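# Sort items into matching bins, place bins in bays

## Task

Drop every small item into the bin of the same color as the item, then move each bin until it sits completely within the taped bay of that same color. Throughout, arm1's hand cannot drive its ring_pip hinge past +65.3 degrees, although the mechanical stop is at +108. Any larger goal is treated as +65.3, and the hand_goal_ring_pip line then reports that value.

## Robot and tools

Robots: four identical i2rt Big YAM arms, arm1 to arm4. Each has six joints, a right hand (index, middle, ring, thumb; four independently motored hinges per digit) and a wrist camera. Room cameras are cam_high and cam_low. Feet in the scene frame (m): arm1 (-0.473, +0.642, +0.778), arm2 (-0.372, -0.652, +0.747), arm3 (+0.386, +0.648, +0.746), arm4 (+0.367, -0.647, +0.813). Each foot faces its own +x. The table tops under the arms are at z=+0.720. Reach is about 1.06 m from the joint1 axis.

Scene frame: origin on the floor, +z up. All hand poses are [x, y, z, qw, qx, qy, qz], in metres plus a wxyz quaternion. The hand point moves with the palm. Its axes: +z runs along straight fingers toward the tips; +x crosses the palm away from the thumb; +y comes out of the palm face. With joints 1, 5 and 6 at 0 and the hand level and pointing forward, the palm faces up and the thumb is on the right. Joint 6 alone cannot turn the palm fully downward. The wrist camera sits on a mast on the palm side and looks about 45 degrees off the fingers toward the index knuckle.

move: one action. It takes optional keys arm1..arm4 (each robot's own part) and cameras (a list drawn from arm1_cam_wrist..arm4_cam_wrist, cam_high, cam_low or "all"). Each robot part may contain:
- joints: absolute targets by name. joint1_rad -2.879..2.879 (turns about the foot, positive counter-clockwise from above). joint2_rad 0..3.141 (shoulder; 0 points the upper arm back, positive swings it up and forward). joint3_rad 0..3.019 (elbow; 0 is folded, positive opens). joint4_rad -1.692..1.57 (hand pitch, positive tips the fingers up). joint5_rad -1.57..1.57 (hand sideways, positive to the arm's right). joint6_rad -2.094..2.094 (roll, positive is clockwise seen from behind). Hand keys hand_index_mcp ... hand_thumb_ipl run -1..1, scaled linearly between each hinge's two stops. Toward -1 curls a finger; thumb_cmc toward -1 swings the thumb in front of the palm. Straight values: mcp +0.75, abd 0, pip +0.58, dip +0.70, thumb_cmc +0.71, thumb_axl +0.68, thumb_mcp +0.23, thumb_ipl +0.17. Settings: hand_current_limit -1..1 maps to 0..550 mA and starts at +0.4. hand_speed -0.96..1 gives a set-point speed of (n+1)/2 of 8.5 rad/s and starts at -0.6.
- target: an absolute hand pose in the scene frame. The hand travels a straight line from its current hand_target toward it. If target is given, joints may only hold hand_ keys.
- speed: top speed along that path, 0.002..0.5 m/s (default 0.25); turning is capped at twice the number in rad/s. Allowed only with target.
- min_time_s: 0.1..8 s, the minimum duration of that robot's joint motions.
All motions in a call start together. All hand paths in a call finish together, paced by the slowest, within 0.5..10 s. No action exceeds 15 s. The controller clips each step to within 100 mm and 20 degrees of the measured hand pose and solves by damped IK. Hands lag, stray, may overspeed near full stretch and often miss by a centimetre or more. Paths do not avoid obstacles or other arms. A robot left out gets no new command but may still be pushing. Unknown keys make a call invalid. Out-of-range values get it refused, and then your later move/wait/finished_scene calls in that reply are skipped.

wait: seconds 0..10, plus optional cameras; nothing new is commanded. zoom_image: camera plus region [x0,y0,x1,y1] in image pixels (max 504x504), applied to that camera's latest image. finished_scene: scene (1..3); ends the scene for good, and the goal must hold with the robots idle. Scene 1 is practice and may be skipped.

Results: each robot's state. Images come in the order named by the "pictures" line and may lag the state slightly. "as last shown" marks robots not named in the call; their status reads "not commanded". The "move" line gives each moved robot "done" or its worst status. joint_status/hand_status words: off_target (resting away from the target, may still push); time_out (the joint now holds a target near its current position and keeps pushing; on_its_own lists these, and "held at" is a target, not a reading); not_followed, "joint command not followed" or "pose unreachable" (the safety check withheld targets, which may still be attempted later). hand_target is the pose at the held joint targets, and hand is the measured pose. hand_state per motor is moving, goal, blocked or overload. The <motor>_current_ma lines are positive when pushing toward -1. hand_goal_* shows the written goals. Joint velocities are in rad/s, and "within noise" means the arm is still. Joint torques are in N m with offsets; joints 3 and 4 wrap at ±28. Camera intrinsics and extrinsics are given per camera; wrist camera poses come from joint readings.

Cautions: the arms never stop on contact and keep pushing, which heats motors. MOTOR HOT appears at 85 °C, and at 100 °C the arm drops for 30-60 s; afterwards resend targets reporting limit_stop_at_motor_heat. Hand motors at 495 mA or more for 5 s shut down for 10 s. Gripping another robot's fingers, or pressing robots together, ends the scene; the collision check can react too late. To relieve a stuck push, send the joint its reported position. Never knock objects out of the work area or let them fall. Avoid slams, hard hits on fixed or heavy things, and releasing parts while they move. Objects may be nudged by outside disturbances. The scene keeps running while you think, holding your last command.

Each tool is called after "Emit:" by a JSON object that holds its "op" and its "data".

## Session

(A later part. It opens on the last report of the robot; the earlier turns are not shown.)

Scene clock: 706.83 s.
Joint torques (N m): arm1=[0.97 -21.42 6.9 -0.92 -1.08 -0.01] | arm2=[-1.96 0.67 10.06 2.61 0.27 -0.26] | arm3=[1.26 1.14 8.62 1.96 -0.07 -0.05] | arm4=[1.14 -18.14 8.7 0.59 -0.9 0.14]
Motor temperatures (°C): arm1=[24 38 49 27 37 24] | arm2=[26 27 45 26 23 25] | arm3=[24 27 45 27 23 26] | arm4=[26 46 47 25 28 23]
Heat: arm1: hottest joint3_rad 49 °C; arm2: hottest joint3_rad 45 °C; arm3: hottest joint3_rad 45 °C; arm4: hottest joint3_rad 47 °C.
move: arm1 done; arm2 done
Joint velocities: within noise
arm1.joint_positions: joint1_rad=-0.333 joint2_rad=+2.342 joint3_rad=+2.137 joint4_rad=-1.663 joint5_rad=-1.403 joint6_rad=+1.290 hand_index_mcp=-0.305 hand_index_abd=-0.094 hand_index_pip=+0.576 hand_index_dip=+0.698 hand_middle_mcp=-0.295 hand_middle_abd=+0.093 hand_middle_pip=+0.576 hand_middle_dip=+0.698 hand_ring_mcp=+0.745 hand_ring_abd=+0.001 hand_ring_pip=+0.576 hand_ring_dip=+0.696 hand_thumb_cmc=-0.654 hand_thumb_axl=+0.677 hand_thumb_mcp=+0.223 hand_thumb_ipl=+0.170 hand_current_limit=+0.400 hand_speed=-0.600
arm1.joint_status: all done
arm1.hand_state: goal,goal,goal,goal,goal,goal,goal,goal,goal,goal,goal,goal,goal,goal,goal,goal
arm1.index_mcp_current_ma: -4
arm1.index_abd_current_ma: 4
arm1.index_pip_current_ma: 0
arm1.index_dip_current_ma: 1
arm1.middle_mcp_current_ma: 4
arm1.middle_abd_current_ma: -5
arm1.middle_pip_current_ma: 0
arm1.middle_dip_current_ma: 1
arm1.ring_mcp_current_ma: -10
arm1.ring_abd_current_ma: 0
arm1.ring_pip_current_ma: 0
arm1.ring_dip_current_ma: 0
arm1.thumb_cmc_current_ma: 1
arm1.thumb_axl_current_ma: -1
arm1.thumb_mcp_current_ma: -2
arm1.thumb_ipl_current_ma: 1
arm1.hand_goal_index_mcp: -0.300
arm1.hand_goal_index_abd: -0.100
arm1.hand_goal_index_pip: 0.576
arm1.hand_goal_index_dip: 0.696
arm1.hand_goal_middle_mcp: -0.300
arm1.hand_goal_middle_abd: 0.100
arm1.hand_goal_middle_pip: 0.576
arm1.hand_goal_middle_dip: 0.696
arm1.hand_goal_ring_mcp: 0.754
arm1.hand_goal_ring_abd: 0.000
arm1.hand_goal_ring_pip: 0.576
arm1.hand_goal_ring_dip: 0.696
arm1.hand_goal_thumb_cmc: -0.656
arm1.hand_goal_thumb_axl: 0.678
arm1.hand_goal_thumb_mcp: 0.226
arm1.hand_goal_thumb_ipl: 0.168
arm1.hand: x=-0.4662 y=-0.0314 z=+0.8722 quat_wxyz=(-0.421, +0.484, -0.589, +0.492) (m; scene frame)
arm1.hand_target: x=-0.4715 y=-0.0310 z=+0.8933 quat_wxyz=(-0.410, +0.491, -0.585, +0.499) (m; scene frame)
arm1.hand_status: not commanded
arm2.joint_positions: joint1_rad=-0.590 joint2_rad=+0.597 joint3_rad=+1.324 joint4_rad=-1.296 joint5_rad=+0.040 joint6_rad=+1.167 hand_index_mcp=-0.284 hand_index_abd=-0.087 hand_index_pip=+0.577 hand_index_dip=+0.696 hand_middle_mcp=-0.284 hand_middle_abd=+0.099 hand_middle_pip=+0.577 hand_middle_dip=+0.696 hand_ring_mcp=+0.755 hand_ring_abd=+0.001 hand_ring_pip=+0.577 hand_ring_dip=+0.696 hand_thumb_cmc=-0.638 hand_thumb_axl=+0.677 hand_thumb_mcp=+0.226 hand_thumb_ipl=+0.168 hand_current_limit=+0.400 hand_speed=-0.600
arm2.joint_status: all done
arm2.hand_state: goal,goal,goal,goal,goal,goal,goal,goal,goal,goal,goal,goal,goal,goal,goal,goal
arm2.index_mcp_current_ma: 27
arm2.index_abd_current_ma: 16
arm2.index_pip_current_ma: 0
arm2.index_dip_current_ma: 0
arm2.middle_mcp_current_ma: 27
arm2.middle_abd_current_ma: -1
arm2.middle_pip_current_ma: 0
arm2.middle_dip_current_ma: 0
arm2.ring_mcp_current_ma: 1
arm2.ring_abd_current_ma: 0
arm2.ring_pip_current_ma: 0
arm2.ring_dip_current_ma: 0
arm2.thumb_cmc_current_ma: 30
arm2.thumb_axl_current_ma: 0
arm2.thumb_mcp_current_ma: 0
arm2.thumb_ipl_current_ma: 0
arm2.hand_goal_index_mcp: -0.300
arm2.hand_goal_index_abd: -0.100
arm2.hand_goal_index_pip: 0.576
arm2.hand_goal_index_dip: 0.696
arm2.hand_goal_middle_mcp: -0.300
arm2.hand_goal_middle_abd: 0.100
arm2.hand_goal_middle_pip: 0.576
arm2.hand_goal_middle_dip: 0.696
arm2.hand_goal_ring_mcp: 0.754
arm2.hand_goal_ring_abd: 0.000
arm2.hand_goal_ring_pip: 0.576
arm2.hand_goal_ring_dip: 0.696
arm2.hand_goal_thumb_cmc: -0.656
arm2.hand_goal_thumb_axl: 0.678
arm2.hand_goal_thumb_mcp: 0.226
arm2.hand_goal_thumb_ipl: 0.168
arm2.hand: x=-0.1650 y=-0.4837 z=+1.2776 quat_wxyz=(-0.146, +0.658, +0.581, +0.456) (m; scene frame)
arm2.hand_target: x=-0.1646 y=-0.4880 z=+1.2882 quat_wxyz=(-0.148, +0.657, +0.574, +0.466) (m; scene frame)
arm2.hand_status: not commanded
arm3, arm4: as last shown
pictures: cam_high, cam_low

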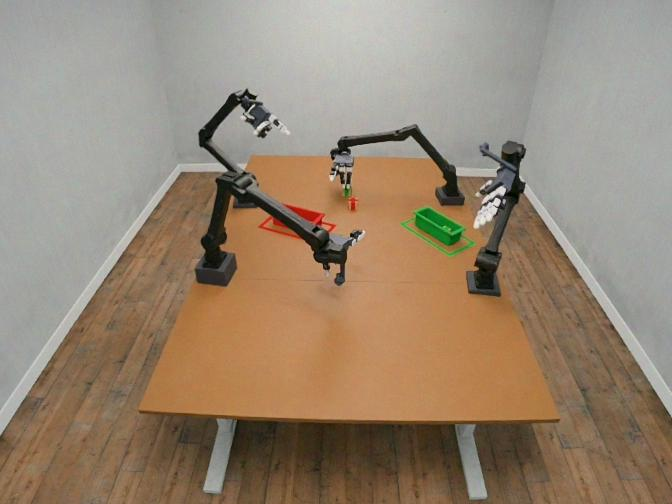

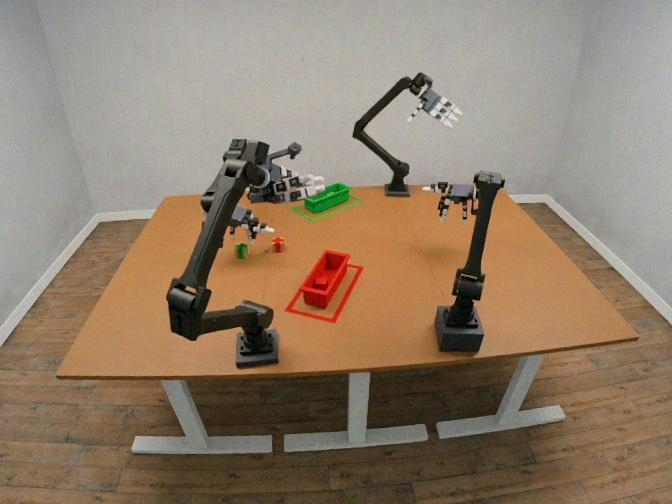

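Emit:
{"op": "move", "data": {"arm1": {"target": [-0.479, -0.033, 0.798, 0.4304, -0.4951, 0.5696, -0.4952], "speed": 0.08}, "cameras": ["cam_high", "cam_low"]}}

Emit:
{"op": "zoom_image", "data": {"camera": "cam_low", "region": [200, 180, 310, 280]}}

Emit:
{"op": "zoom_image", "data": {"camera": "cam_high", "region": [300, 130, 390, 220]}}

Scene clock: 712.97 s.
Joint torques (N m): arm1=[0.56 -18.49 7.31 -1.07 -1.04 -0.01] | arm2=[-2.02 0.67 9.96 2.62 0.23 -0.27] | arm3=[1.32 1.14 8.64 1.96 -0.07 -0.06] | arm4=[1.14 -18.2 8.69 0.59 -0.9 0.14]
Motor temperatures (°C): arm1=[24 38 49 27 36 24] | arm2=[26 27 46 26 23 25] | arm3=[24 27 46 27 23 26] | arm4=[26 46 47 25 28 23]
Heat: arm1: hottest joint3_rad 49 °C; arm2: hottest joint3_rad 46 °C; arm3: hottest joint3_rad 46 °C; arm4: hottest joint3_rad 47 °C.
move: arm1 done
Joint velocities: within noise
arm1.joint_positions: joint1_rad=-0.339 joint2_rad=+2.447 joint3_rad=+2.127 joint4_rad=-1.676 joint5_rad=-1.403 joint6_rad=+1.134 hand_index_mcp=-0.305 hand_index_abd=-0.094 hand_index_pip=+0.576 hand_index_dip=+0.698 hand_middle_mcp=-0.295 hand_middle_abd=+0.093 hand_middle_pip=+0.576 hand_middle_dip=+0.698 hand_ring_mcp=+0.745 hand_ring_abd=+0.001 hand_ring_pip=+0.576 hand_ring_dip=+0.696 hand_thumb_cmc=-0.654 hand_thumb_axl=+0.677 hand_thumb_mcp=+0.226 hand_thumb_ipl=+0.170 hand_current_limit=+0.400 hand_speed=-0.600
arm1.joint_status: not commanded
arm1.hand_state: goal,goal,goal,goal,goal,goal,goal,goal,goal,goal,goal,goal,goal,goal,goal,goal
arm1.index_mcp_current_ma: -4
arm1.index_abd_current_ma: 4
arm1.index_pip_current_ma: 0
arm1.index_dip_current_ma: 1
arm1.middle_mcp_current_ma: 4
arm1.middle_abd_current_ma: -5
arm1.middle_pip_current_ma: 0
arm1.middle_dip_current_ma: 1
arm1.ring_mcp_current_ma: -10
arm1.ring_abd_current_ma: 0
arm1.ring_pip_current_ma: 0
arm1.ring_dip_current_ma: 0
arm1.thumb_cmc_current_ma: 1
arm1.thumb_axl_current_ma: -1
arm1.thumb_mcp_current_ma: 0
arm1.thumb_ipl_current_ma: 1
arm1.hand_goal_index_mcp: -0.300
arm1.hand_goal_index_abd: -0.100
arm1.hand_goal_index_pip: 0.576
arm1.hand_goal_index_dip: 0.696
arm1.hand_goal_middle_mcp: -0.300
arm1.hand_goal_middle_abd: 0.100
arm1.hand_goal_middle_pip: 0.576
arm1.hand_goal_middle_dip: 0.696
arm1.hand_goal_ring_mcp: 0.754
arm1.hand_goal_ring_abd: 0.000
arm1.hand_goal_ring_pip: 0.576
arm1.hand_goal_ring_dip: 0.696
arm1.hand_goal_thumb_cmc: -0.656
arm1.hand_goal_thumb_axl: 0.678
arm1.hand_goal_thumb_mcp: 0.226
arm1.hand_goal_thumb_ipl: 0.168
arm1.hand: x=-0.4701 y=-0.0320 z=+0.7999 quat_wxyz=(-0.420, +0.495, -0.577, +0.496) (m; scene frame)
arm1.hand_target: x=-0.4785 y=-0.0329 z=+0.7980 quat_wxyz=(-0.418, +0.492, -0.580, +0.498) (m; scene frame)
arm1.hand_status: done (0.009 m and 1.5 deg from the pose sent, 0.075 m and 2.8 deg at the start; a joint's target at an end of its range on 49 of 56 steps)
arm2, arm3, arm4: as last shown
pictures: cam_high, cam_low

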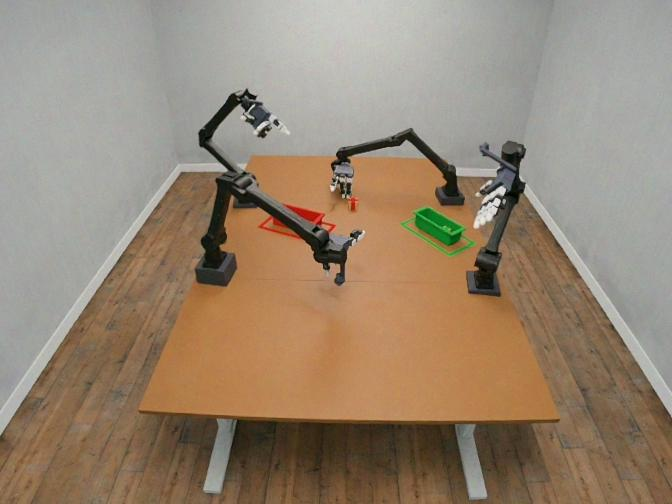

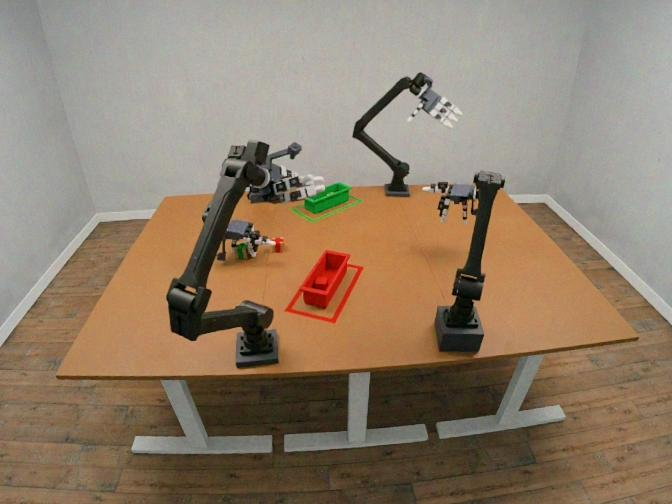

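Scaled by 4.582 from the camera's 672x504 image, which has a finer 960x720 frame.

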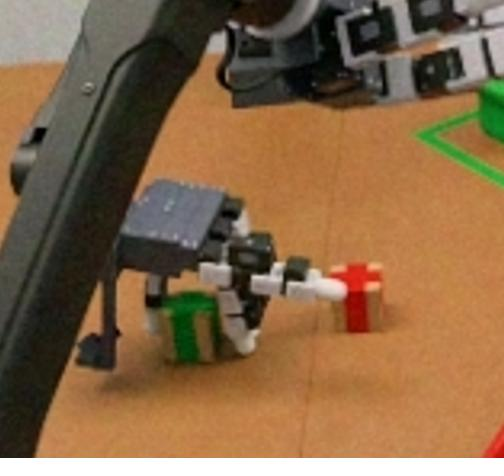

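Scaled by 5.600 from the camera's 672x504 image, which has a finer 960x720 frame.

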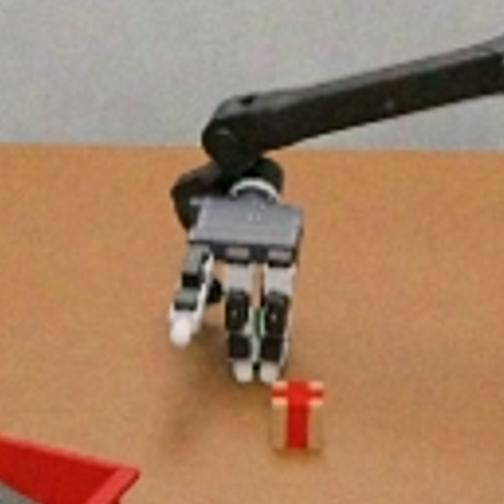

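Straddles it. Close, then lift.

Emit:
{"op": "move", "data": {"arm1": {"joints": {"hand_speed": -0.85, "hand_index_mcp": -0.58, "hand_middle_mcp": -0.58, "hand_thumb_mcp": 0.12}}}}

Emit:
{"op": "move", "data": {"arm1": {"target": [-0.477, -0.033, 0.93, 0.4304, -0.4951, 0.5696, -0.4952], "speed": 0.1}, "cameras": ["cam_high", "cam_low"]}}

Emit:
{"op": "zoom_image", "data": {"camera": "cam_low", "region": [200, 180, 310, 280]}}

Scene clock: 718.00 s.
Joint torques (N m): arm1=[0.56 -18.61 7.31 -1.09 -1.02 -0.02] | arm2=[-1.85 0.67 9.96 2.48 0.3 -0.22] | arm3=[1.26 1.14 8.62 1.99 -0.07 -0.06] | arm4=[1.14 -18.14 8.69 0.59 -0.9 0.14]
Motor temperatures (°C): arm1=[24 39 49 27 36 24] | arm2=[26 27 46 26 23 25] | arm3=[24 27 46 27 23 26] | arm4=[26 46 47 25 28 23]
Heat: arm1: hottest joint3_rad 49 °C; arm2: hottest joint3_rad 46 °C; arm3: hottest joint3_rad 46 °C; arm4: hottest joint3_rad 47 °C.
move: arm1 off_target
Joint velocities: within noise
arm1.joint_positions: joint1_rad=-0.339 joint2_rad=+2.447 joint3_rad=+2.127 joint4_rad=-1.676 joint5_rad=-1.403 joint6_rad=+1.133 hand_index_mcp=-0.450 hand_index_abd=-0.093 hand_index_pip=+0.618 hand_index_dip=+0.712 hand_middle_mcp=-0.443 hand_middle_abd=+0.092 hand_middle_pip=+0.610 hand_middle_dip=+0.711 hand_ring_mcp=+0.745 hand_ring_abd=+0.001 hand_ring_pip=+0.576 hand_ring_dip=+0.696 hand_thumb_cmc=-0.655 hand_thumb_axl=+0.677 hand_thumb_mcp=+0.162 hand_thumb_ipl=+0.180 hand_current_limit=+0.400 hand_speed=-0.850
arm1.joint_status: hand_index_mcp off_target (ended at -0.450, target -0.580); hand_middle_mcp off_target (ended at -0.443, target -0.580); hand_thumb_mcp off_target (ended at +0.162, target +0.120); the others done
arm1.hand_state: blocked,goal,blocked,goal,blocked,goal,blocked,goal,goal,goal,goal,goal,goal,goal,blocked,goal
arm1.index_mcp_current_ma: 385
arm1.index_abd_current_ma: 5
arm1.index_pip_current_ma: 79
arm1.index_dip_current_ma: 21
arm1.middle_mcp_current_ma: 385
arm1.middle_abd_current_ma: -6
arm1.middle_pip_current_ma: 59
arm1.middle_dip_current_ma: 19
arm1.ring_mcp_current_ma: -10
arm1.ring_abd_current_ma: 0
arm1.ring_pip_current_ma: 0
arm1.ring_dip_current_ma: 0
arm1.thumb_cmc_current_ma: 1
arm1.thumb_axl_current_ma: -1
arm1.thumb_mcp_current_ma: 115
arm1.thumb_ipl_current_ma: 21
arm1.hand_goal_index_mcp: -0.580
arm1.hand_goal_index_abd: -0.100
arm1.hand_goal_index_pip: 0.576
arm1.hand_goal_index_dip: 0.696
arm1.hand_goal_middle_mcp: -0.580
arm1.hand_goal_middle_abd: 0.100
arm1.hand_goal_middle_pip: 0.576
arm1.hand_goal_middle_dip: 0.696
arm1.hand_goal_ring_mcp: 0.754
arm1.hand_goal_ring_abd: 0.000
arm1.hand_goal_ring_pip: 0.576
arm1.hand_goal_ring_dip: 0.696
arm1.hand_goal_thumb_cmc: -0.656
arm1.hand_goal_thumb_axl: 0.678
arm1.hand_goal_thumb_mcp: 0.120
arm1.hand_goal_thumb_ipl: 0.168
arm1.hand: x=-0.4702 y=-0.0321 z=+0.7999 quat_wxyz=(-0.420, +0.495, -0.577, +0.497) (m; scene frame)
arm1.hand_target: x=-0.4785 y=-0.0329 z=+0.7981 quat_wxyz=(-0.418, +0.492, -0.580, +0.498) (m; scene frame)
arm1.hand_status: not commanded
arm2, arm3: as last shown
arm4.joint_positions: joint1_rad=-0.300 joint2_rad=+1.948 joint3_rad=+1.569 joint4_rad=-0.995 joint5_rad=-1.435 joint6_rad=+1.658 hand_index_mcp=-0.307 hand_index_abd=-0.093 hand_index_pip=+0.577 hand_index_dip=+0.699 hand_middle_mcp=-0.303 hand_middle_abd=+0.092 hand_middle_pip=+0.579 hand_middle_dip=+0.699 hand_ring_mcp=+0.746 hand_ring_abd=+0.001 hand_ring_pip=+0.576 hand_ring_dip=+0.696 hand_thumb_cmc=-0.653 hand_thumb_axl=+0.677 hand_thumb_mcp=+0.224 hand_thumb_ipl=+0.170 hand_current_limit=+0.400 hand_speed=-0.600
arm4.joint_status: not commanded
arm4.hand_state: goal,goal,goal,goal,goal,goal,goal,goal,goal,goal,goal,goal,goal,goal,goal,goal
arm4.index_mcp_current_ma: -7
arm4.index_abd_current_ma: 5
arm4.index_pip_current_ma: 1
arm4.index_dip_current_ma: 1
arm4.middle_mcp_current_ma: -2
arm4.middle_abd_current_ma: -6
arm4.middle_pip_current_ma: 1
arm4.middle_dip_current_ma: 2
arm4.ring_mcp_current_ma: -8
arm4.ring_abd_current_ma: 0
arm4.ring_pip_current_ma: 0
arm4.ring_dip_current_ma: 0
arm4.thumb_cmc_current_ma: 2
arm4.thumb_axl_current_ma: 0
arm4.thumb_mcp_current_ma: -2
arm4.thumb_ipl_current_ma: 1
arm4.hand_goal_index_mcp: -0.300
arm4.hand_goal_index_abd: -0.100
arm4.hand_goal_index_pip: 0.576
arm4.hand_goal_index_dip: 0.696
arm4.hand_goal_middle_mcp: -0.300
arm4.hand_goal_middle_abd: 0.100
arm4.hand_goal_middle_pip: 0.576
arm4.hand_goal_middle_dip: 0.696
arm4.hand_goal_ring_mcp: 0.754
arm4.hand_goal_ring_abd: 0.000
arm4.hand_goal_ring_pip: 0.576
arm4.hand_goal_ring_dip: 0.696
arm4.hand_goal_thumb_cmc: -0.656
arm4.hand_goal_thumb_axl: 0.678
arm4.hand_goal_thumb_mcp: 0.226
arm4.hand_goal_thumb_ipl: 0.168
arm4.hand: x=+0.4720 y=-0.0507 z=+0.9521 quat_wxyz=(-0.583, +0.615, +0.430, -0.312) (m; scene frame)
arm4.hand_target: x=+0.4718 y=-0.0514 z=+0.9636 quat_wxyz=(-0.584, +0.614, +0.431, -0.309) (m; scene frame)
arm4.hand_status: not commanded
pictures: none

Scene clock: 720.10 s.
Joint torques (N m): arm1=[0.79 -21.01 10.03 -0.9 -1.38 0.21] | arm2=[-1.73 0.5 9.92 2.65 0.24 -0.24] | arm3=[1.26 1.2 8.64 1.98 -0.07 -0.06] | arm4=[1.14 -18.14 8.7 0.59 -0.9 0.14]
Motor temperatures (°C): arm1=[24 40 50 27 36 24] | arm2=[26 27 46 26 23 25] | arm3=[24 27 46 27 23 26] | arm4=[26 46 47 25 28 23]
Heat: arm1: hottest joint3_rad 50 °C; arm2: hottest joint3_rad 46 °C; arm3: hottest joint3_rad 46 °C; arm4: hottest joint3_rad 47 °C.
move: arm1 off_target
Joint velocities: within noise
arm1.joint_positions: joint1_rad=-0.339 joint2_rad=+2.303 joint3_rad=+2.127 joint4_rad=-1.676 joint5_rad=-1.402 joint6_rad=+1.321 hand_index_mcp=-0.450 hand_index_abd=-0.093 hand_index_pip=+0.618 hand_index_dip=+0.713 hand_middle_mcp=-0.444 hand_middle_abd=+0.092 hand_middle_pip=+0.610 hand_middle_dip=+0.712 hand_ring_mcp=+0.745 hand_ring_abd=+0.001 hand_ring_pip=+0.576 hand_ring_dip=+0.696 hand_thumb_cmc=-0.655 hand_thumb_axl=+0.677 hand_thumb_mcp=+0.162 hand_thumb_ipl=+0.180 hand_current_limit=+0.400 hand_speed=-0.850
arm1.joint_status: not commanded
arm1.hand_state: blocked,goal,blocked,goal,blocked,goal,blocked,goal,goal,goal,goal,goal,goal,goal,blocked,goal
arm1.index_mcp_current_ma: 385
arm1.index_abd_current_ma: 5
arm1.index_pip_current_ma: 79
arm1.index_dip_current_ma: 21
arm1.middle_mcp_current_ma: 385
arm1.middle_abd_current_ma: -6
arm1.middle_pip_current_ma: 59
arm1.middle_dip_current_ma: 19
arm1.ring_mcp_current_ma: -10
arm1.ring_abd_current_ma: 0
arm1.ring_pip_current_ma: 0
arm1.ring_dip_current_ma: 0
arm1.thumb_cmc_current_ma: 1
arm1.thumb_axl_current_ma: -1
arm1.thumb_mcp_current_ma: 116
arm1.thumb_ipl_current_ma: 21
arm1.hand_goal_index_mcp: -0.580
arm1.hand_goal_index_abd: -0.100
arm1.hand_goal_index_pip: 0.576
arm1.hand_goal_index_dip: 0.696
arm1.hand_goal_middle_mcp: -0.580
arm1.hand_goal_middle_abd: 0.100
arm1.hand_goal_middle_pip: 0.576
arm1.hand_goal_middle_dip: 0.696
arm1.hand_goal_ring_mcp: 0.754
arm1.hand_goal_ring_abd: 0.000
arm1.hand_goal_ring_pip: 0.576
arm1.hand_goal_ring_dip: 0.696
arm1.hand_goal_thumb_cmc: -0.656
arm1.hand_goal_thumb_axl: 0.678
arm1.hand_goal_thumb_mcp: 0.120
arm1.hand_goal_thumb_ipl: 0.168
arm1.hand: x=-0.4686 y=-0.0249 z=+0.8946 quat_wxyz=(-0.422, +0.478, -0.595, +0.489) (m; scene frame)
arm1.hand_target: x=-0.4761 y=-0.0316 z=+0.9297 quat_wxyz=(-0.406, +0.485, -0.588, +0.504) (m; scene frame)
arm1.hand_status: off_target (0.037 m and 3.7 deg from the pose sent, 0.130 m and 1.5 deg at the start; a joint's target at an end of its range on 62 of 63 steps)
arm2, arm3, arm4: as last shown
pictures: cam_high, cam_low

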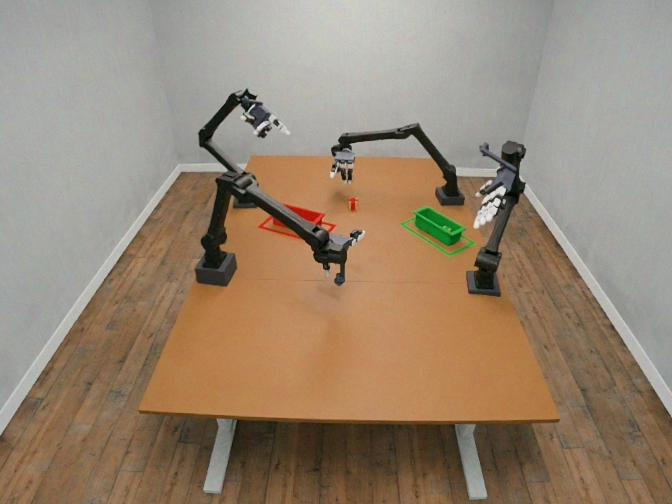

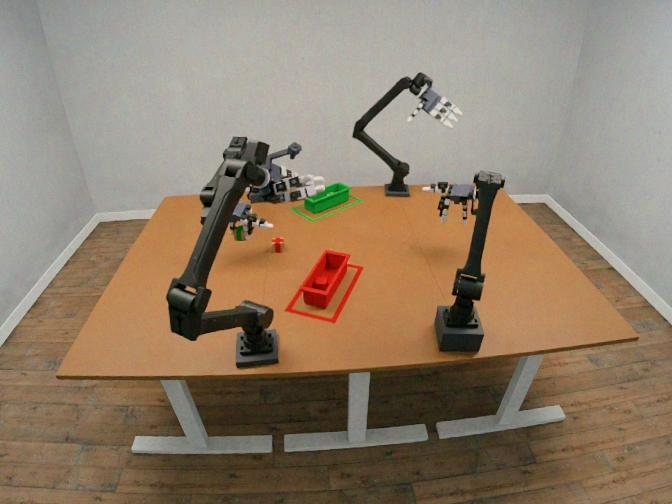

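Scaled by 4.582 from the camera's 672x504 image, which has a finer 960x720 frame.

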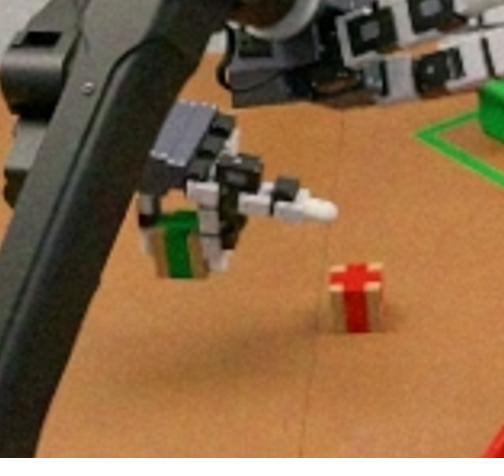

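Emit:
{"op": "move", "data": {"arm1": {"joints": {"joint1_rad": 0.668, "joint2_rad": 1.43, "joint3_rad": 0.995, "joint4_rad": -0.995, "joint5_rad": -1.43, "joint6_rad": 1.74}, "min_time_s": 6}, "arm2": {"joints": {"joint1_rad": -0.5, "joint2_rad": 2.22, "joint3_rad": 2.138, "joint4_rad": -1.45, "joint5_rad": -1.43, "joint6_rad": 1.66}, "min_time_s": 8}, "cameras": ["cam_high", "cam_low"]}}

Emit:
{"op": "zoom_image", "data": {"camera": "cam_low", "region": [230, 130, 370, 270]}}

Emit:
{"op": "zoom_image", "data": {"camera": "cam_high", "region": [390, 170, 490, 260]}}

Scene clock: 744.70 s.
Joint torques (N m): arm1=[2.49 -9.64 6.83 0.79 -1.47 0.24] | arm2=[-0.09 -19.6 12.51 -0.14 -1.01 0.04] | arm3=[1.26 1.14 8.61 1.98 -0.07 -0.05] | arm4=[1.14 -18.2 8.7 0.59 -0.9 0.14]
Motor temperatures (°C): arm1=[24 42 51 27 37 24] | arm2=[26 28 49 26 24 25] | arm3=[24 27 46 27 23 26] | arm4=[26 46 47 25 28 23]
Heat: arm1: hottest joint3_rad 51 °C; arm2: hottest joint3_rad 49 °C; arm3: hottest joint3_rad 46 °C; arm4: hottest joint3_rad 47 °C.
move: arm1 done; arm2 done
Joint velocities: within noise
arm1.joint_positions: joint1_rad=+0.658 joint2_rad=+1.451 joint3_rad=+0.991 joint4_rad=-1.009 joint5_rad=-1.424 joint6_rad=+1.728 hand_index_mcp=-0.451 hand_index_abd=-0.093 hand_index_pip=+0.618 hand_index_dip=+0.713 hand_middle_mcp=-0.444 hand_middle_abd=+0.092 hand_middle_pip=+0.610 hand_middle_dip=+0.712 hand_ring_mcp=+0.745 hand_ring_abd=+0.001 hand_ring_pip=+0.576 hand_ring_dip=+0.696 hand_thumb_cmc=-0.655 hand_thumb_axl=+0.677 hand_thumb_mcp=+0.162 hand_thumb_ipl=+0.180 hand_current_limit=+0.400 hand_speed=-0.850
arm1.joint_status: all done
arm1.hand_state: blocked,goal,blocked,goal,blocked,goal,blocked,goal,goal,goal,goal,goal,goal,goal,blocked,goal
arm1.index_mcp_current_ma: 385
arm1.index_abd_current_ma: 5
arm1.index_pip_current_ma: 80
arm1.index_dip_current_ma: 21
arm1.middle_mcp_current_ma: 385
arm1.middle_abd_current_ma: -6
arm1.middle_pip_current_ma: 60
arm1.middle_dip_current_ma: 19
arm1.ring_mcp_current_ma: -10
arm1.ring_abd_current_ma: 0
arm1.ring_pip_current_ma: 0
arm1.ring_dip_current_ma: 0
arm1.thumb_cmc_current_ma: 1
arm1.thumb_axl_current_ma: -1
arm1.thumb_mcp_current_ma: 117
arm1.thumb_ipl_current_ma: 21
arm1.hand_goal_index_mcp: -0.580
arm1.hand_goal_index_abd: -0.100
arm1.hand_goal_index_pip: 0.576
arm1.hand_goal_index_dip: 0.696
arm1.hand_goal_middle_mcp: -0.580
arm1.hand_goal_middle_abd: 0.100
arm1.hand_goal_middle_pip: 0.576
arm1.hand_goal_middle_dip: 0.696
arm1.hand_goal_ring_mcp: 0.754
arm1.hand_goal_ring_abd: 0.000
arm1.hand_goal_ring_pip: 0.576
arm1.hand_goal_ring_dip: 0.696
arm1.hand_goal_thumb_cmc: -0.656
arm1.hand_goal_thumb_axl: 0.678
arm1.hand_goal_thumb_mcp: 0.120
arm1.hand_goal_thumb_ipl: 0.168
arm1.hand: x=-0.1020 y=+0.4866 z=+0.9397 quat_wxyz=(-0.607, +0.686, -0.321, +0.242) (m; scene frame)
arm1.hand_target: x=-0.0984 y=+0.4892 z=+0.9495 quat_wxyz=(-0.606, +0.689, -0.309, +0.250) (m; scene frame)
arm1.hand_status: not commanded
arm2.joint_positions: joint1_rad=-0.509 joint2_rad=+2.184 joint3_rad=+2.089 joint4_rad=-1.439 joint5_rad=-1.428 joint6_rad=+1.652 hand_index_mcp=-0.300 hand_index_abd=-0.087 hand_index_pip=+0.577 hand_index_dip=+0.696 hand_middle_mcp=-0.300 hand_middle_abd=+0.099 hand_middle_pip=+0.577 hand_middle_dip=+0.696 hand_ring_mcp=+0.747 hand_ring_abd=+0.001 hand_ring_pip=+0.576 hand_ring_dip=+0.696 hand_thumb_cmc=-0.653 hand_thumb_axl=+0.677 hand_thumb_mcp=+0.225 hand_thumb_ipl=+0.168 hand_current_limit=+0.400 hand_speed=-0.600
arm2.joint_status: all done
arm2.hand_state: goal,goal,goal,goal,goal,goal,goal,goal,goal,goal,goal,goal,goal,goal,goal,goal
arm2.index_mcp_current_ma: 0
arm2.index_abd_current_ma: 16
arm2.index_pip_current_ma: 0
arm2.index_dip_current_ma: 0
arm2.middle_mcp_current_ma: 0
arm2.middle_abd_current_ma: -1
arm2.middle_pip_current_ma: 0
arm2.middle_dip_current_ma: 0
arm2.ring_mcp_current_ma: -9
arm2.ring_abd_current_ma: 0
arm2.ring_pip_current_ma: 0
arm2.ring_dip_current_ma: 0
arm2.thumb_cmc_current_ma: 2
arm2.thumb_axl_current_ma: 0
arm2.thumb_mcp_current_ma: -1
arm2.thumb_ipl_current_ma: 0
arm2.hand_goal_index_mcp: -0.300
arm2.hand_goal_index_abd: -0.100
arm2.hand_goal_index_pip: 0.576
arm2.hand_goal_index_dip: 0.696
arm2.hand_goal_middle_mcp: -0.300
arm2.hand_goal_middle_abd: 0.100
arm2.hand_goal_middle_pip: 0.576
arm2.hand_goal_middle_dip: 0.696
arm2.hand_goal_ring_mcp: 0.754
arm2.hand_goal_ring_abd: 0.000
arm2.hand_goal_ring_pip: 0.576
arm2.hand_goal_ring_dip: 0.696
arm2.hand_goal_thumb_cmc: -0.656
arm2.hand_goal_thumb_axl: 0.678
arm2.hand_goal_thumb_mcp: 0.226
arm2.hand_goal_thumb_ipl: 0.168
arm2.hand: x=-0.2518 y=+0.0092 z=+0.9314 quat_wxyz=(-0.546, +0.639, +0.394, -0.372) (m; scene frame)
arm2.hand_target: x=-0.2544 y=+0.0192 z=+0.9264 quat_wxyz=(-0.543, +0.639, +0.394, -0.377) (m; scene frame)
arm2.hand_status: not commanded
arm3.joint_positions: joint1_rad=+1.186 joint2_rad=+0.594 joint3_rad=+1.419 joint4_rad=-1.355 joint5_rad=+0.000 joint6_rad=+1.050 hand_index_mcp=+0.755 hand_index_abd=+0.001 hand_index_pip=+0.577 hand_index_dip=+0.696 hand_middle_mcp=+0.755 hand_middle_abd=+0.001 hand_middle_pip=+0.577 hand_middle_dip=+0.696 hand_ring_mcp=+0.755 hand_ring_abd=+0.000 hand_ring_pip=+0.577 hand_ring_dip=+0.696 hand_thumb_cmc=+0.715 hand_thumb_axl=+0.677 hand_thumb_mcp=+0.226 hand_thumb_ipl=+0.168 hand_current_limit=+0.400 hand_speed=-0.600
arm3.joint_status: not commanded
arm3.hand_state: goal,goal,goal,goal,goal,goal,goal,goal,goal,goal,goal,goal,goal,goal,goal,goal
arm3.index_mcp_current_ma: 2
arm3.index_abd_current_ma: 0
arm3.index_pip_current_ma: 1
arm3.index_dip_current_ma: 0
arm3.middle_mcp_current_ma: 2
arm3.middle_abd_current_ma: 0
arm3.middle_pip_current_ma: 1
arm3.middle_dip_current_ma: 0
arm3.ring_mcp_current_ma: 2
arm3.ring_abd_current_ma: 0
arm3.ring_pip_current_ma: 1
arm3.ring_dip_current_ma: 0
arm3.thumb_cmc_current_ma: 1
arm3.thumb_axl_current_ma: -1
arm3.thumb_mcp_current_ma: 0
arm3.thumb_ipl_current_ma: 0
arm3.hand_goal_index_mcp: 0.754
arm3.hand_goal_index_abd: 0.000
arm3.hand_goal_index_pip: 0.576
arm3.hand_goal_index_dip: 0.696
arm3.hand_goal_middle_mcp: 0.754
arm3.hand_goal_middle_abd: 0.000
arm3.hand_goal_middle_pip: 0.576
arm3.hand_goal_middle_dip: 0.696
arm3.hand_goal_ring_mcp: 0.754
arm3.hand_goal_ring_abd: 0.000
arm3.hand_goal_ring_pip: 0.576
arm3.hand_goal_ring_dip: 0.696
arm3.hand_goal_thumb_cmc: 0.714
arm3.hand_goal_thumb_axl: 0.678
arm3.hand_goal_thumb_mcp: 0.226
arm3.hand_goal_thumb_ipl: 0.168
arm3.hand: x=+0.5443 y=+0.4505 z=+1.3167 quat_wxyz=(+0.240, +0.870, -0.003, +0.431) (m; scene frame)
arm3.hand_target: x=+0.5441 y=+0.4541 z=+1.3291 quat_wxyz=(+0.243, +0.863, +0.003, +0.443) (m; scene frame)
arm3.hand_status: not commanded
arm4: as last shown
pictures: cam_high, cam_low

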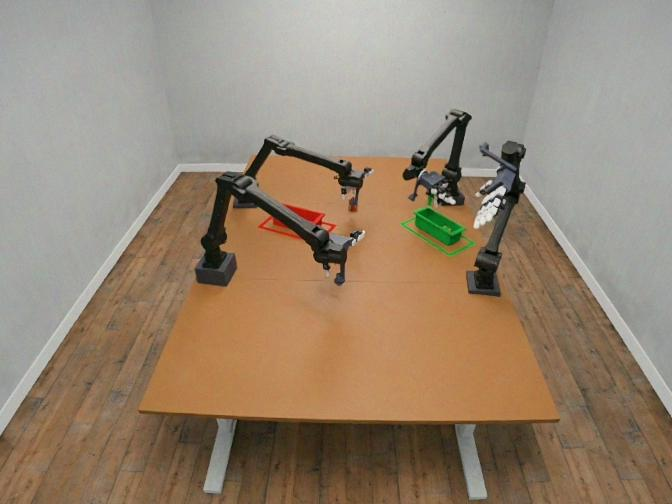

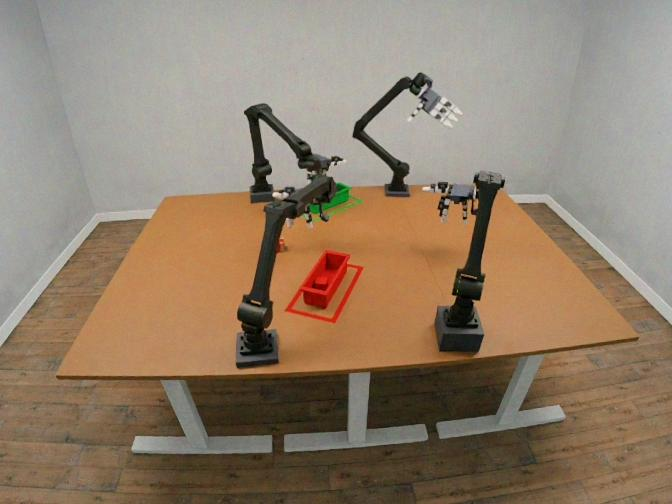

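Scaled by 3.600 from the camera's 672x504 image, which has a finer 960x720 frame.

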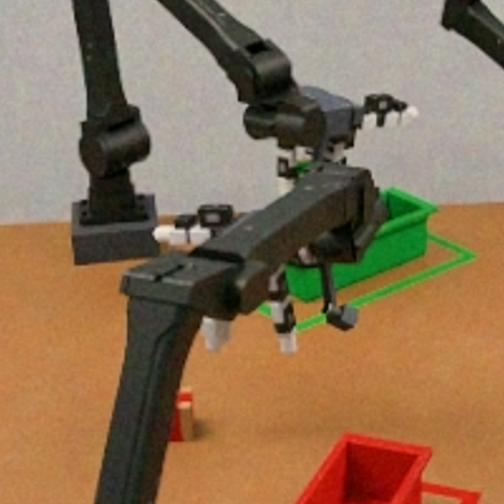

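Scaled by 5.040 from the camera's 672x504 image, which has a finer 960x720 frame.

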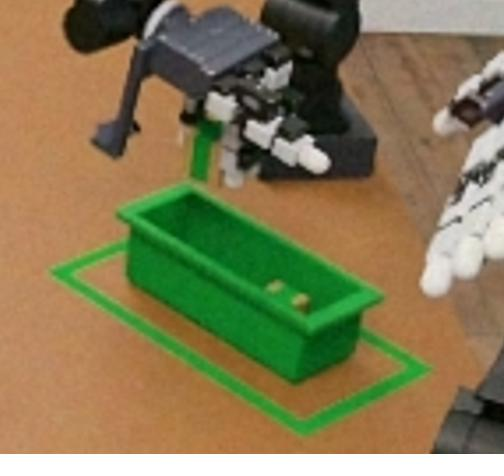

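Emit:
{"op": "move", "data": {"arm1": {"target": [-0.082, 0.468, 0.915, 0.6039, -0.6946, 0.2949, -0.2564], "speed": 0.08}, "arm2": {"target": [-0.389, 0.014, 0.90, 0.4913, -0.5651, -0.5, 0.4347], "speed": 0.12}, "cameras": ["cam_high", "cam_low"]}}

Emit:
{"op": "zoom_image", "data": {"camera": "cam_low", "region": [230, 130, 370, 270]}}

Emit:
{"op": "zoom_image", "data": {"camera": "cam_high", "region": [310, 130, 490, 260]}}

Scene clock: 757.73 s.
Joint torques (N m): arm1=[1.85 -8.23 9.42 -0.34 -1.49 0] | arm2=[-0.56 -19.37 12.22 -0.66 -0.72 -0.08] | arm3=[1.26 1.2 8.62 1.98 -0.06 -0.05] | arm4=[1.14 -18.14 8.69 0.58 -0.9 0.14]
Motor temperatures (°C): arm1=[24 40 49 27 38 24] | arm2=[26 31 54 25 25 25] | arm3=[24 27 46 27 23 26] | arm4=[26 46 47 25 28 23]
Heat: arm1: hottest joint3_rad 49 °C; arm2: hottest joint3_rad 54 °C; arm3: hottest joint3_rad 46 °C; arm4: hottest joint3_rad 47 °C.
move: arm1 off_target; arm2 off_target
Joint velocities: within noise
arm1.joint_positions: joint1_rad=+0.658 joint2_rad=+1.547 joint3_rad=+0.991 joint4_rad=-1.009 joint5_rad=-1.426 joint6_rad=+1.607 hand_index_mcp=-0.451 hand_index_abd=-0.093 hand_index_pip=+0.618 hand_index_dip=+0.713 hand_middle_mcp=-0.444 hand_middle_abd=+0.092 hand_middle_pip=+0.610 hand_middle_dip=+0.712 hand_ring_mcp=+0.745 hand_ring_abd=+0.001 hand_ring_pip=+0.576 hand_ring_dip=+0.696 hand_thumb_cmc=-0.655 hand_thumb_axl=+0.677 hand_thumb_mcp=+0.162 hand_thumb_ipl=+0.180 hand_current_limit=+0.400 hand_speed=-0.850
arm1.joint_status: not commanded
arm1.hand_state: blocked,goal,blocked,goal,blocked,goal,blocked,goal,goal,goal,goal,goal,goal,goal,blocked,goal
arm1.index_mcp_current_ma: 385
arm1.index_abd_current_ma: 5
arm1.index_pip_current_ma: 80
arm1.index_dip_current_ma: 21
arm1.middle_mcp_current_ma: 385
arm1.middle_abd_current_ma: -6
arm1.middle_pip_current_ma: 60
arm1.middle_dip_current_ma: 19
arm1.ring_mcp_current_ma: -10
arm1.ring_abd_current_ma: 0
arm1.ring_pip_current_ma: 0
arm1.ring_dip_current_ma: 0
arm1.thumb_cmc_current_ma: 1
arm1.thumb_axl_current_ma: -1
arm1.thumb_mcp_current_ma: 117
arm1.thumb_ipl_current_ma: 21
arm1.hand_goal_index_mcp: -0.580
arm1.hand_goal_index_abd: -0.100
arm1.hand_goal_index_pip: 0.576
arm1.hand_goal_index_dip: 0.696
arm1.hand_goal_middle_mcp: -0.580
arm1.hand_goal_middle_abd: 0.100
arm1.hand_goal_middle_pip: 0.576
arm1.hand_goal_middle_dip: 0.696
arm1.hand_goal_ring_mcp: 0.754
arm1.hand_goal_ring_abd: 0.000
arm1.hand_goal_ring_pip: 0.576
arm1.hand_goal_ring_dip: 0.696
arm1.hand_goal_thumb_cmc: -0.656
arm1.hand_goal_thumb_axl: 0.678
arm1.hand_goal_thumb_mcp: 0.120
arm1.hand_goal_thumb_ipl: 0.168
arm1.hand: x=-0.0944 y=+0.4781 z=+0.9031 quat_wxyz=(-0.606, +0.691, -0.308, +0.246) (m; scene frame)
arm1.hand_target: x=-0.0826 y=+0.4683 z=+0.9151 quat_wxyz=(-0.603, +0.695, -0.296, +0.257) (m; scene frame)
arm1.hand_status: off_target (0.020 m and 2.0 deg from the pose sent, 0.037 m and 3.6 deg at the start)
arm2.joint_positions: joint1_rad=-0.300 joint2_rad=+2.218 joint3_rad=+2.094 joint4_rad=-1.697 joint5_rad=-1.401 joint6_rad=+1.314 hand_index_mcp=-0.300 hand_index_abd=-0.087 hand_index_pip=+0.577 hand_index_dip=+0.696 hand_middle_mcp=-0.300 hand_middle_abd=+0.099 hand_middle_pip=+0.577 hand_middle_dip=+0.696 hand_ring_mcp=+0.747 hand_ring_abd=+0.001 hand_ring_pip=+0.576 hand_ring_dip=+0.696 hand_thumb_cmc=-0.653 hand_thumb_axl=+0.677 hand_thumb_mcp=+0.225 hand_thumb_ipl=+0.168 hand_current_limit=+0.400 hand_speed=-0.600
arm2.joint_status: not commanded
arm2.hand_state: goal,goal,goal,goal,goal,goal,goal,goal,goal,goal,goal,goal,goal,goal,goal,goal
arm2.index_mcp_current_ma: 0
arm2.index_abd_current_ma: 16
arm2.index_pip_current_ma: 0
arm2.index_dip_current_ma: 0
arm2.middle_mcp_current_ma: 0
arm2.middle_abd_current_ma: -1
arm2.middle_pip_current_ma: 0
arm2.middle_dip_current_ma: 0
arm2.ring_mcp_current_ma: -9
arm2.ring_abd_current_ma: 0
arm2.ring_pip_current_ma: 0
arm2.ring_dip_current_ma: 0
arm2.thumb_cmc_current_ma: 2
arm2.thumb_axl_current_ma: 0
arm2.thumb_mcp_current_ma: -1
arm2.thumb_ipl_current_ma: 0
arm2.hand_goal_index_mcp: -0.300
arm2.hand_goal_index_abd: -0.100
arm2.hand_goal_index_pip: 0.576
arm2.hand_goal_index_dip: 0.696
arm2.hand_goal_middle_mcp: -0.300
arm2.hand_goal_middle_abd: 0.100
arm2.hand_goal_middle_pip: 0.576
arm2.hand_goal_middle_dip: 0.696
arm2.hand_goal_ring_mcp: 0.754
arm2.hand_goal_ring_abd: 0.000
arm2.hand_goal_ring_pip: 0.576
arm2.hand_goal_ring_dip: 0.696
arm2.hand_goal_thumb_cmc: -0.656
arm2.hand_goal_thumb_axl: 0.678
arm2.hand_goal_thumb_mcp: 0.226
arm2.hand_goal_thumb_ipl: 0.168
arm2.hand: x=-0.3916 y=+0.0022 z=+0.9103 quat_wxyz=(-0.498, +0.577, +0.491, -0.421) (m; scene frame)
arm2.hand_target: x=-0.3894 y=+0.0131 z=+0.8998 quat_wxyz=(-0.498, +0.577, +0.494, -0.419) (m; scene frame)
arm2.hand_status: off_target (0.016 m and 2.5 deg from the pose sent, 0.141 m and 17.7 deg at the start; a joint's target at an end of its range on 37 of 68 steps)
arm3, arm4: as last shown
pictures: cam_high, cam_low

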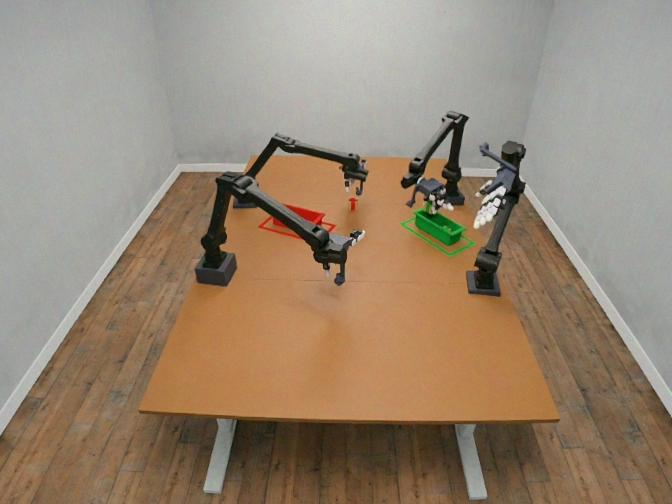

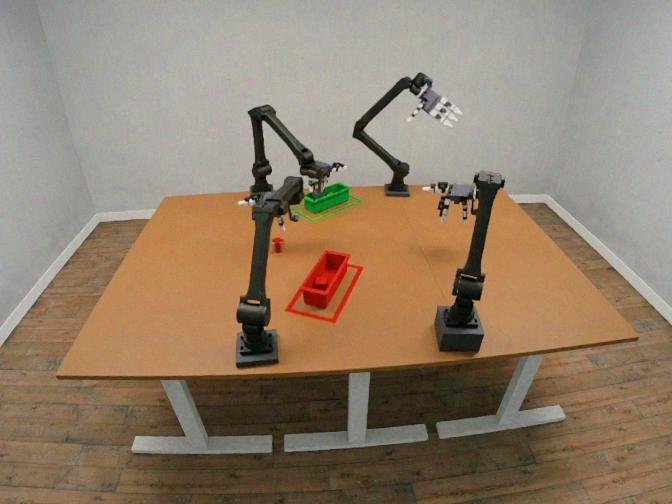

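Scaled by 3.600 from the camera's 672x504 image, which has a finer 960x720 frame.

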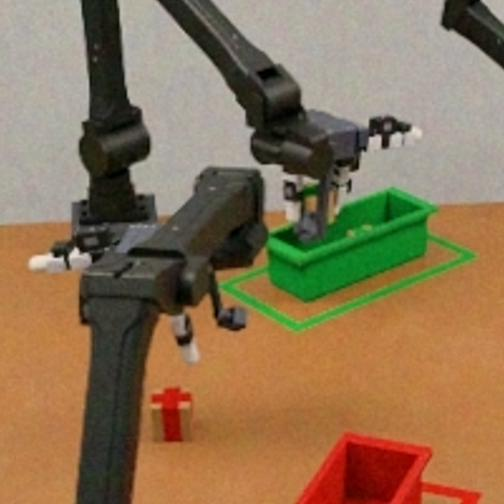

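Scaled by 2.800 from the camera's 672x504 image, which has a finer 960x720 frame.

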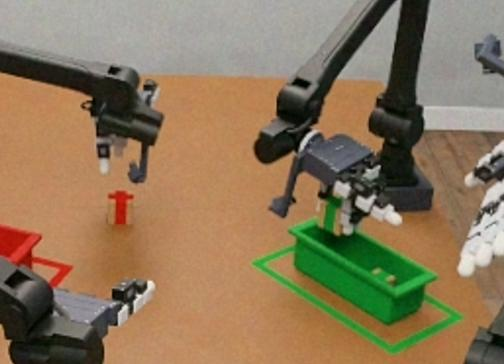

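Emit:
{"op": "move", "data": {"arm1": {"target": [-0.072, 0.457, 0.893, 0.6039, -0.6946, 0.2949, -0.2564], "speed": 0.08}, "arm2": {"target": [-0.387, 0.02, 0.845, 0.4913, -0.5651, -0.5, 0.4347], "speed": 0.1}, "cameras": ["cam_high", "cam_low"]}}

Emit:
{"op": "zoom_image", "data": {"camera": "cam_low", "region": [230, 130, 370, 270]}}

Emit:
{"op": "zoom_image", "data": {"camera": "cam_high", "region": [310, 130, 490, 260]}}

Scene clock: 764.73 s.
Joint torques (N m): arm1=[1.79 -8.88 8.98 0.44 -1.49 0.03] | arm2=[-0.67 -19.84 11.81 -0.7 -0.74 -0.11] | arm3=[1.26 1.2 8.62 1.98 -0.06 -0.05] | arm4=[1.14 -18.08 8.7 0.59 -0.9 0.14]
Motor temperatures (°C): arm1=[24 39 49 27 38 24] | arm2=[26 32 55 25 25 25] | arm3=[24 27 46 27 23 26] | arm4=[26 46 47 25 28 23]
Heat: arm1: hottest joint3_rad 49 °C; arm2: hottest joint3_rad 55 °C; arm3: hottest joint3_rad 46 °C; arm4: hottest joint3_rad 47 °C.
move: arm1 off_target; arm2 off_target
Joint velocities: within noise
arm1.joint_positions: joint1_rad=+0.658 joint2_rad=+1.617 joint3_rad=+1.015 joint4_rad=-1.005 joint5_rad=-1.426 joint6_rad=+1.583 hand_index_mcp=-0.451 hand_index_abd=-0.093 hand_index_pip=+0.618 hand_index_dip=+0.713 hand_middle_mcp=-0.444 hand_middle_abd=+0.092 hand_middle_pip=+0.610 hand_middle_dip=+0.712 hand_ring_mcp=+0.745 hand_ring_abd=+0.001 hand_ring_pip=+0.576 hand_ring_dip=+0.696 hand_thumb_cmc=-0.655 hand_thumb_axl=+0.677 hand_thumb_mcp=+0.162 hand_thumb_ipl=+0.180 hand_current_limit=+0.400 hand_speed=-0.850
arm1.joint_status: not commanded
arm1.hand_state: blocked,goal,blocked,goal,blocked,goal,blocked,goal,goal,goal,goal,goal,goal,goal,blocked,goal
arm1.index_mcp_current_ma: 385
arm1.index_abd_current_ma: 5
arm1.index_pip_current_ma: 80
arm1.index_dip_current_ma: 21
arm1.middle_mcp_current_ma: 385
arm1.middle_abd_current_ma: -6
arm1.middle_pip_current_ma: 60
arm1.middle_dip_current_ma: 19
arm1.ring_mcp_current_ma: -10
arm1.ring_abd_current_ma: 0
arm1.ring_pip_current_ma: 0
arm1.ring_dip_current_ma: 0
arm1.thumb_cmc_current_ma: 1
arm1.thumb_axl_current_ma: -1
arm1.thumb_mcp_current_ma: 117
arm1.thumb_ipl_current_ma: 21
arm1.hand_goal_index_mcp: -0.580
arm1.hand_goal_index_abd: -0.100
arm1.hand_goal_index_pip: 0.576
arm1.hand_goal_index_dip: 0.696
arm1.hand_goal_middle_mcp: -0.580
arm1.hand_goal_middle_abd: 0.100
arm1.hand_goal_middle_pip: 0.576
arm1.hand_goal_middle_dip: 0.696
arm1.hand_goal_ring_mcp: 0.754
arm1.hand_goal_ring_abd: 0.000
arm1.hand_goal_ring_pip: 0.576
arm1.hand_goal_ring_dip: 0.696
arm1.hand_goal_thumb_cmc: -0.656
arm1.hand_goal_thumb_axl: 0.678
arm1.hand_goal_thumb_mcp: 0.120
arm1.hand_goal_thumb_ipl: 0.168
arm1.hand: x=-0.0867 y=+0.4700 z=+0.8837 quat_wxyz=(-0.609, +0.689, -0.312, +0.238) (m; scene frame)
arm1.hand_target: x=-0.0728 y=+0.4573 z=+0.8934 quat_wxyz=(-0.604, +0.695, -0.295, +0.257) (m; scene frame)
arm1.hand_status: off_target (0.022 m and 3.0 deg from the pose sent, 0.032 m and 2.0 deg at the start)
arm2.joint_positions: joint1_rad=-0.300 joint2_rad=+2.309 joint3_rad=+2.098 joint4_rad=-1.697 joint5_rad=-1.398 joint6_rad=+1.231 hand_index_mcp=-0.300 hand_index_abd=-0.087 hand_index_pip=+0.577 hand_index_dip=+0.696 hand_middle_mcp=-0.300 hand_middle_abd=+0.099 hand_middle_pip=+0.577 hand_middle_dip=+0.696 hand_ring_mcp=+0.747 hand_ring_abd=+0.001 hand_ring_pip=+0.576 hand_ring_dip=+0.696 hand_thumb_cmc=-0.653 hand_thumb_axl=+0.677 hand_thumb_mcp=+0.225 hand_thumb_ipl=+0.168 hand_current_limit=+0.400 hand_speed=-0.600
arm2.joint_status: not commanded
arm2.hand_state: goal,goal,goal,goal,goal,goal,goal,goal,goal,goal,goal,goal,goal,goal,goal,goal
arm2.index_mcp_current_ma: 0
arm2.index_abd_current_ma: 16
arm2.index_pip_current_ma: 0
arm2.index_dip_current_ma: 0
arm2.middle_mcp_current_ma: 0
arm2.middle_abd_current_ma: -1
arm2.middle_pip_current_ma: 0
arm2.middle_dip_current_ma: 0
arm2.ring_mcp_current_ma: -9
arm2.ring_abd_current_ma: 0
arm2.ring_pip_current_ma: 0
arm2.ring_dip_current_ma: 0
arm2.thumb_cmc_current_ma: 2
arm2.thumb_axl_current_ma: 0
arm2.thumb_mcp_current_ma: -1
arm2.thumb_ipl_current_ma: 0
arm2.hand_goal_index_mcp: -0.300
arm2.hand_goal_index_abd: -0.100
arm2.hand_goal_index_pip: 0.576
arm2.hand_goal_index_dip: 0.696
arm2.hand_goal_middle_mcp: -0.300
arm2.hand_goal_middle_abd: 0.100
arm2.hand_goal_middle_pip: 0.576
arm2.hand_goal_middle_dip: 0.696
arm2.hand_goal_ring_mcp: 0.754
arm2.hand_goal_ring_abd: 0.000
arm2.hand_goal_ring_pip: 0.576
arm2.hand_goal_ring_dip: 0.696
arm2.hand_goal_thumb_cmc: -0.656
arm2.hand_goal_thumb_axl: 0.678
arm2.hand_goal_thumb_mcp: 0.226
arm2.hand_goal_thumb_ipl: 0.168
arm2.hand: x=-0.3905 y=+0.0102 z=+0.8528 quat_wxyz=(-0.494, +0.575, +0.494, -0.426) (m; scene frame)
arm2.hand_target: x=-0.3873 y=+0.0194 z=+0.8450 quat_wxyz=(-0.495, +0.574, +0.496, -0.424) (m; scene frame)
arm2.hand_status: off_target (0.013 m and 1.7 deg from the pose sent, 0.068 m and 2.5 deg at the start; a joint's target at an end of its range on 38 of 41 steps)
arm3, arm4: as last shown
pictures: cam_high, cam_low

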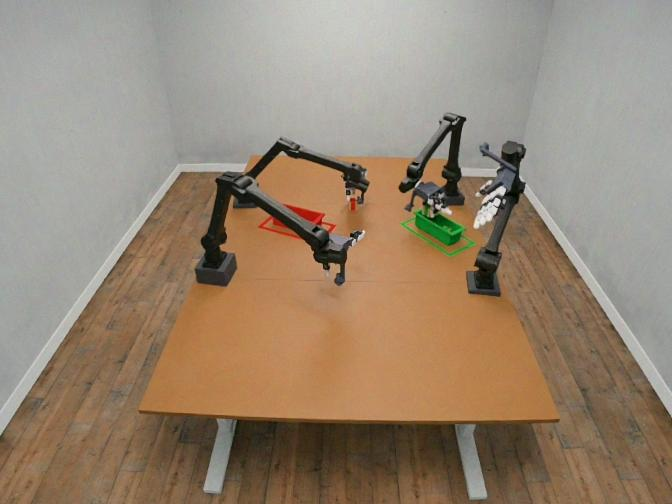

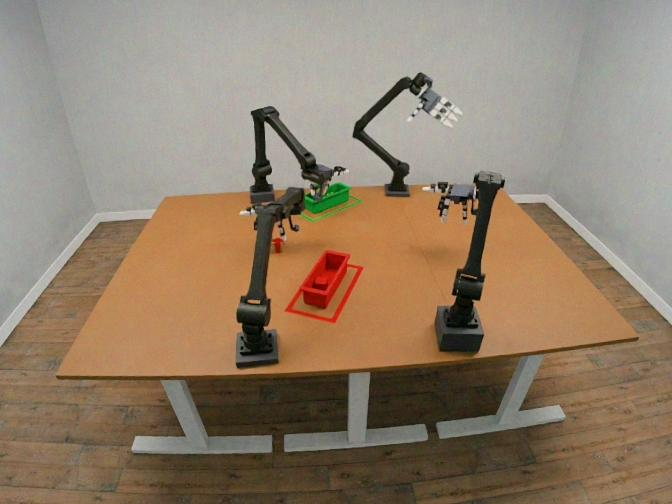

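Scaled by 3.600 from the camera's 672x504 image, which has a finer 960x720 frame.

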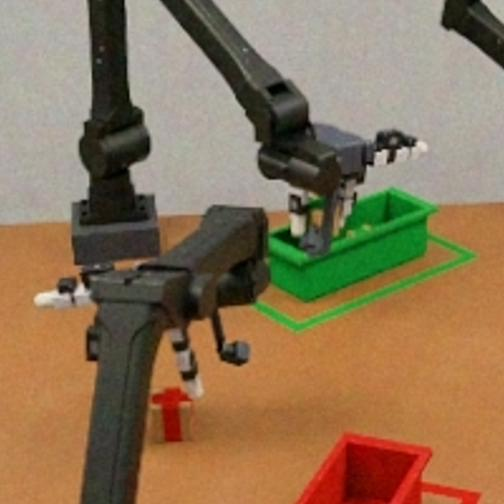

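Scaled by 2.800 from the camera's 672x504 image, which has a finer 960x720 frame.

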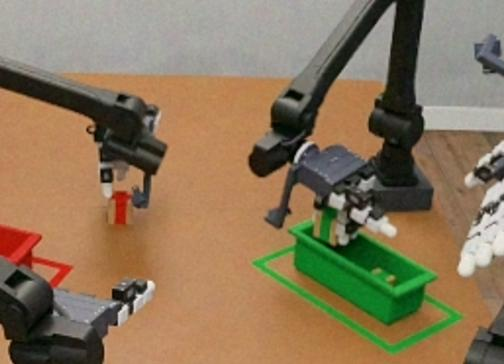

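Emit:
{"op": "zoom_image", "data": {"camera": "cam_low", "region": [295, 155, 365, 225]}}

Emit:
{"op": "zoom_image", "data": {"camera": "cam_high", "region": [400, 170, 480, 250]}}

Emit:
{"op": "zoom_image", "data": {"camera": "cam_high", "region": [325, 160, 385, 220]}}

Emit:
{"op": "zoom_image", "data": {"camera": "cam_low", "region": [240, 200, 310, 270]}}

Scaled by 7.200 from the camera's 672x504 image, which has a finer 960x720 frame.

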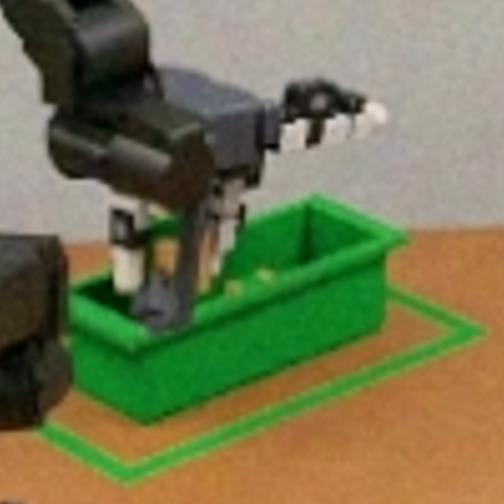

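Scaled by 6.300 from the camera's 672x504 image, which has a finer 960x720 frame.

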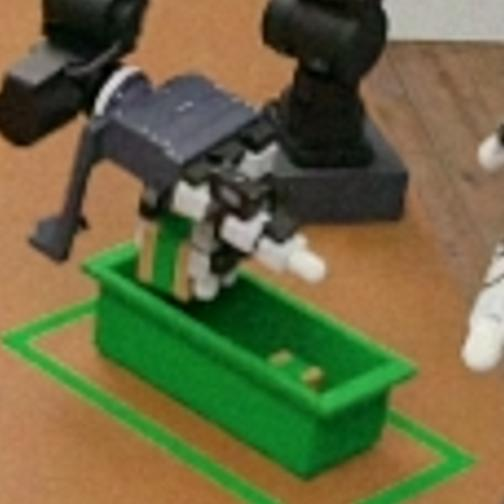

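Scaled by 8.400 from the camera's 672x504 image, which has a finer 960x720 frame.

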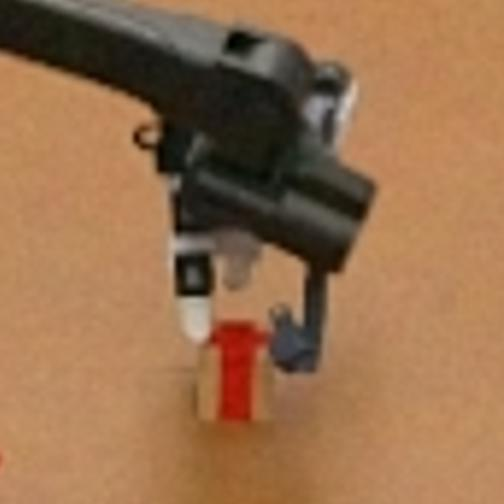

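Scaled by 7.200 from the camera's 672x504 image, which has a finer 960x720 frame.

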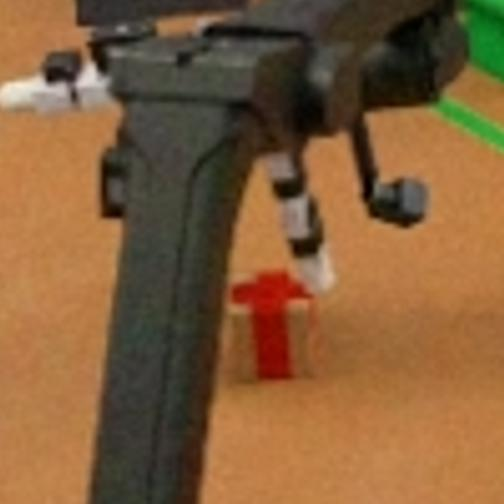

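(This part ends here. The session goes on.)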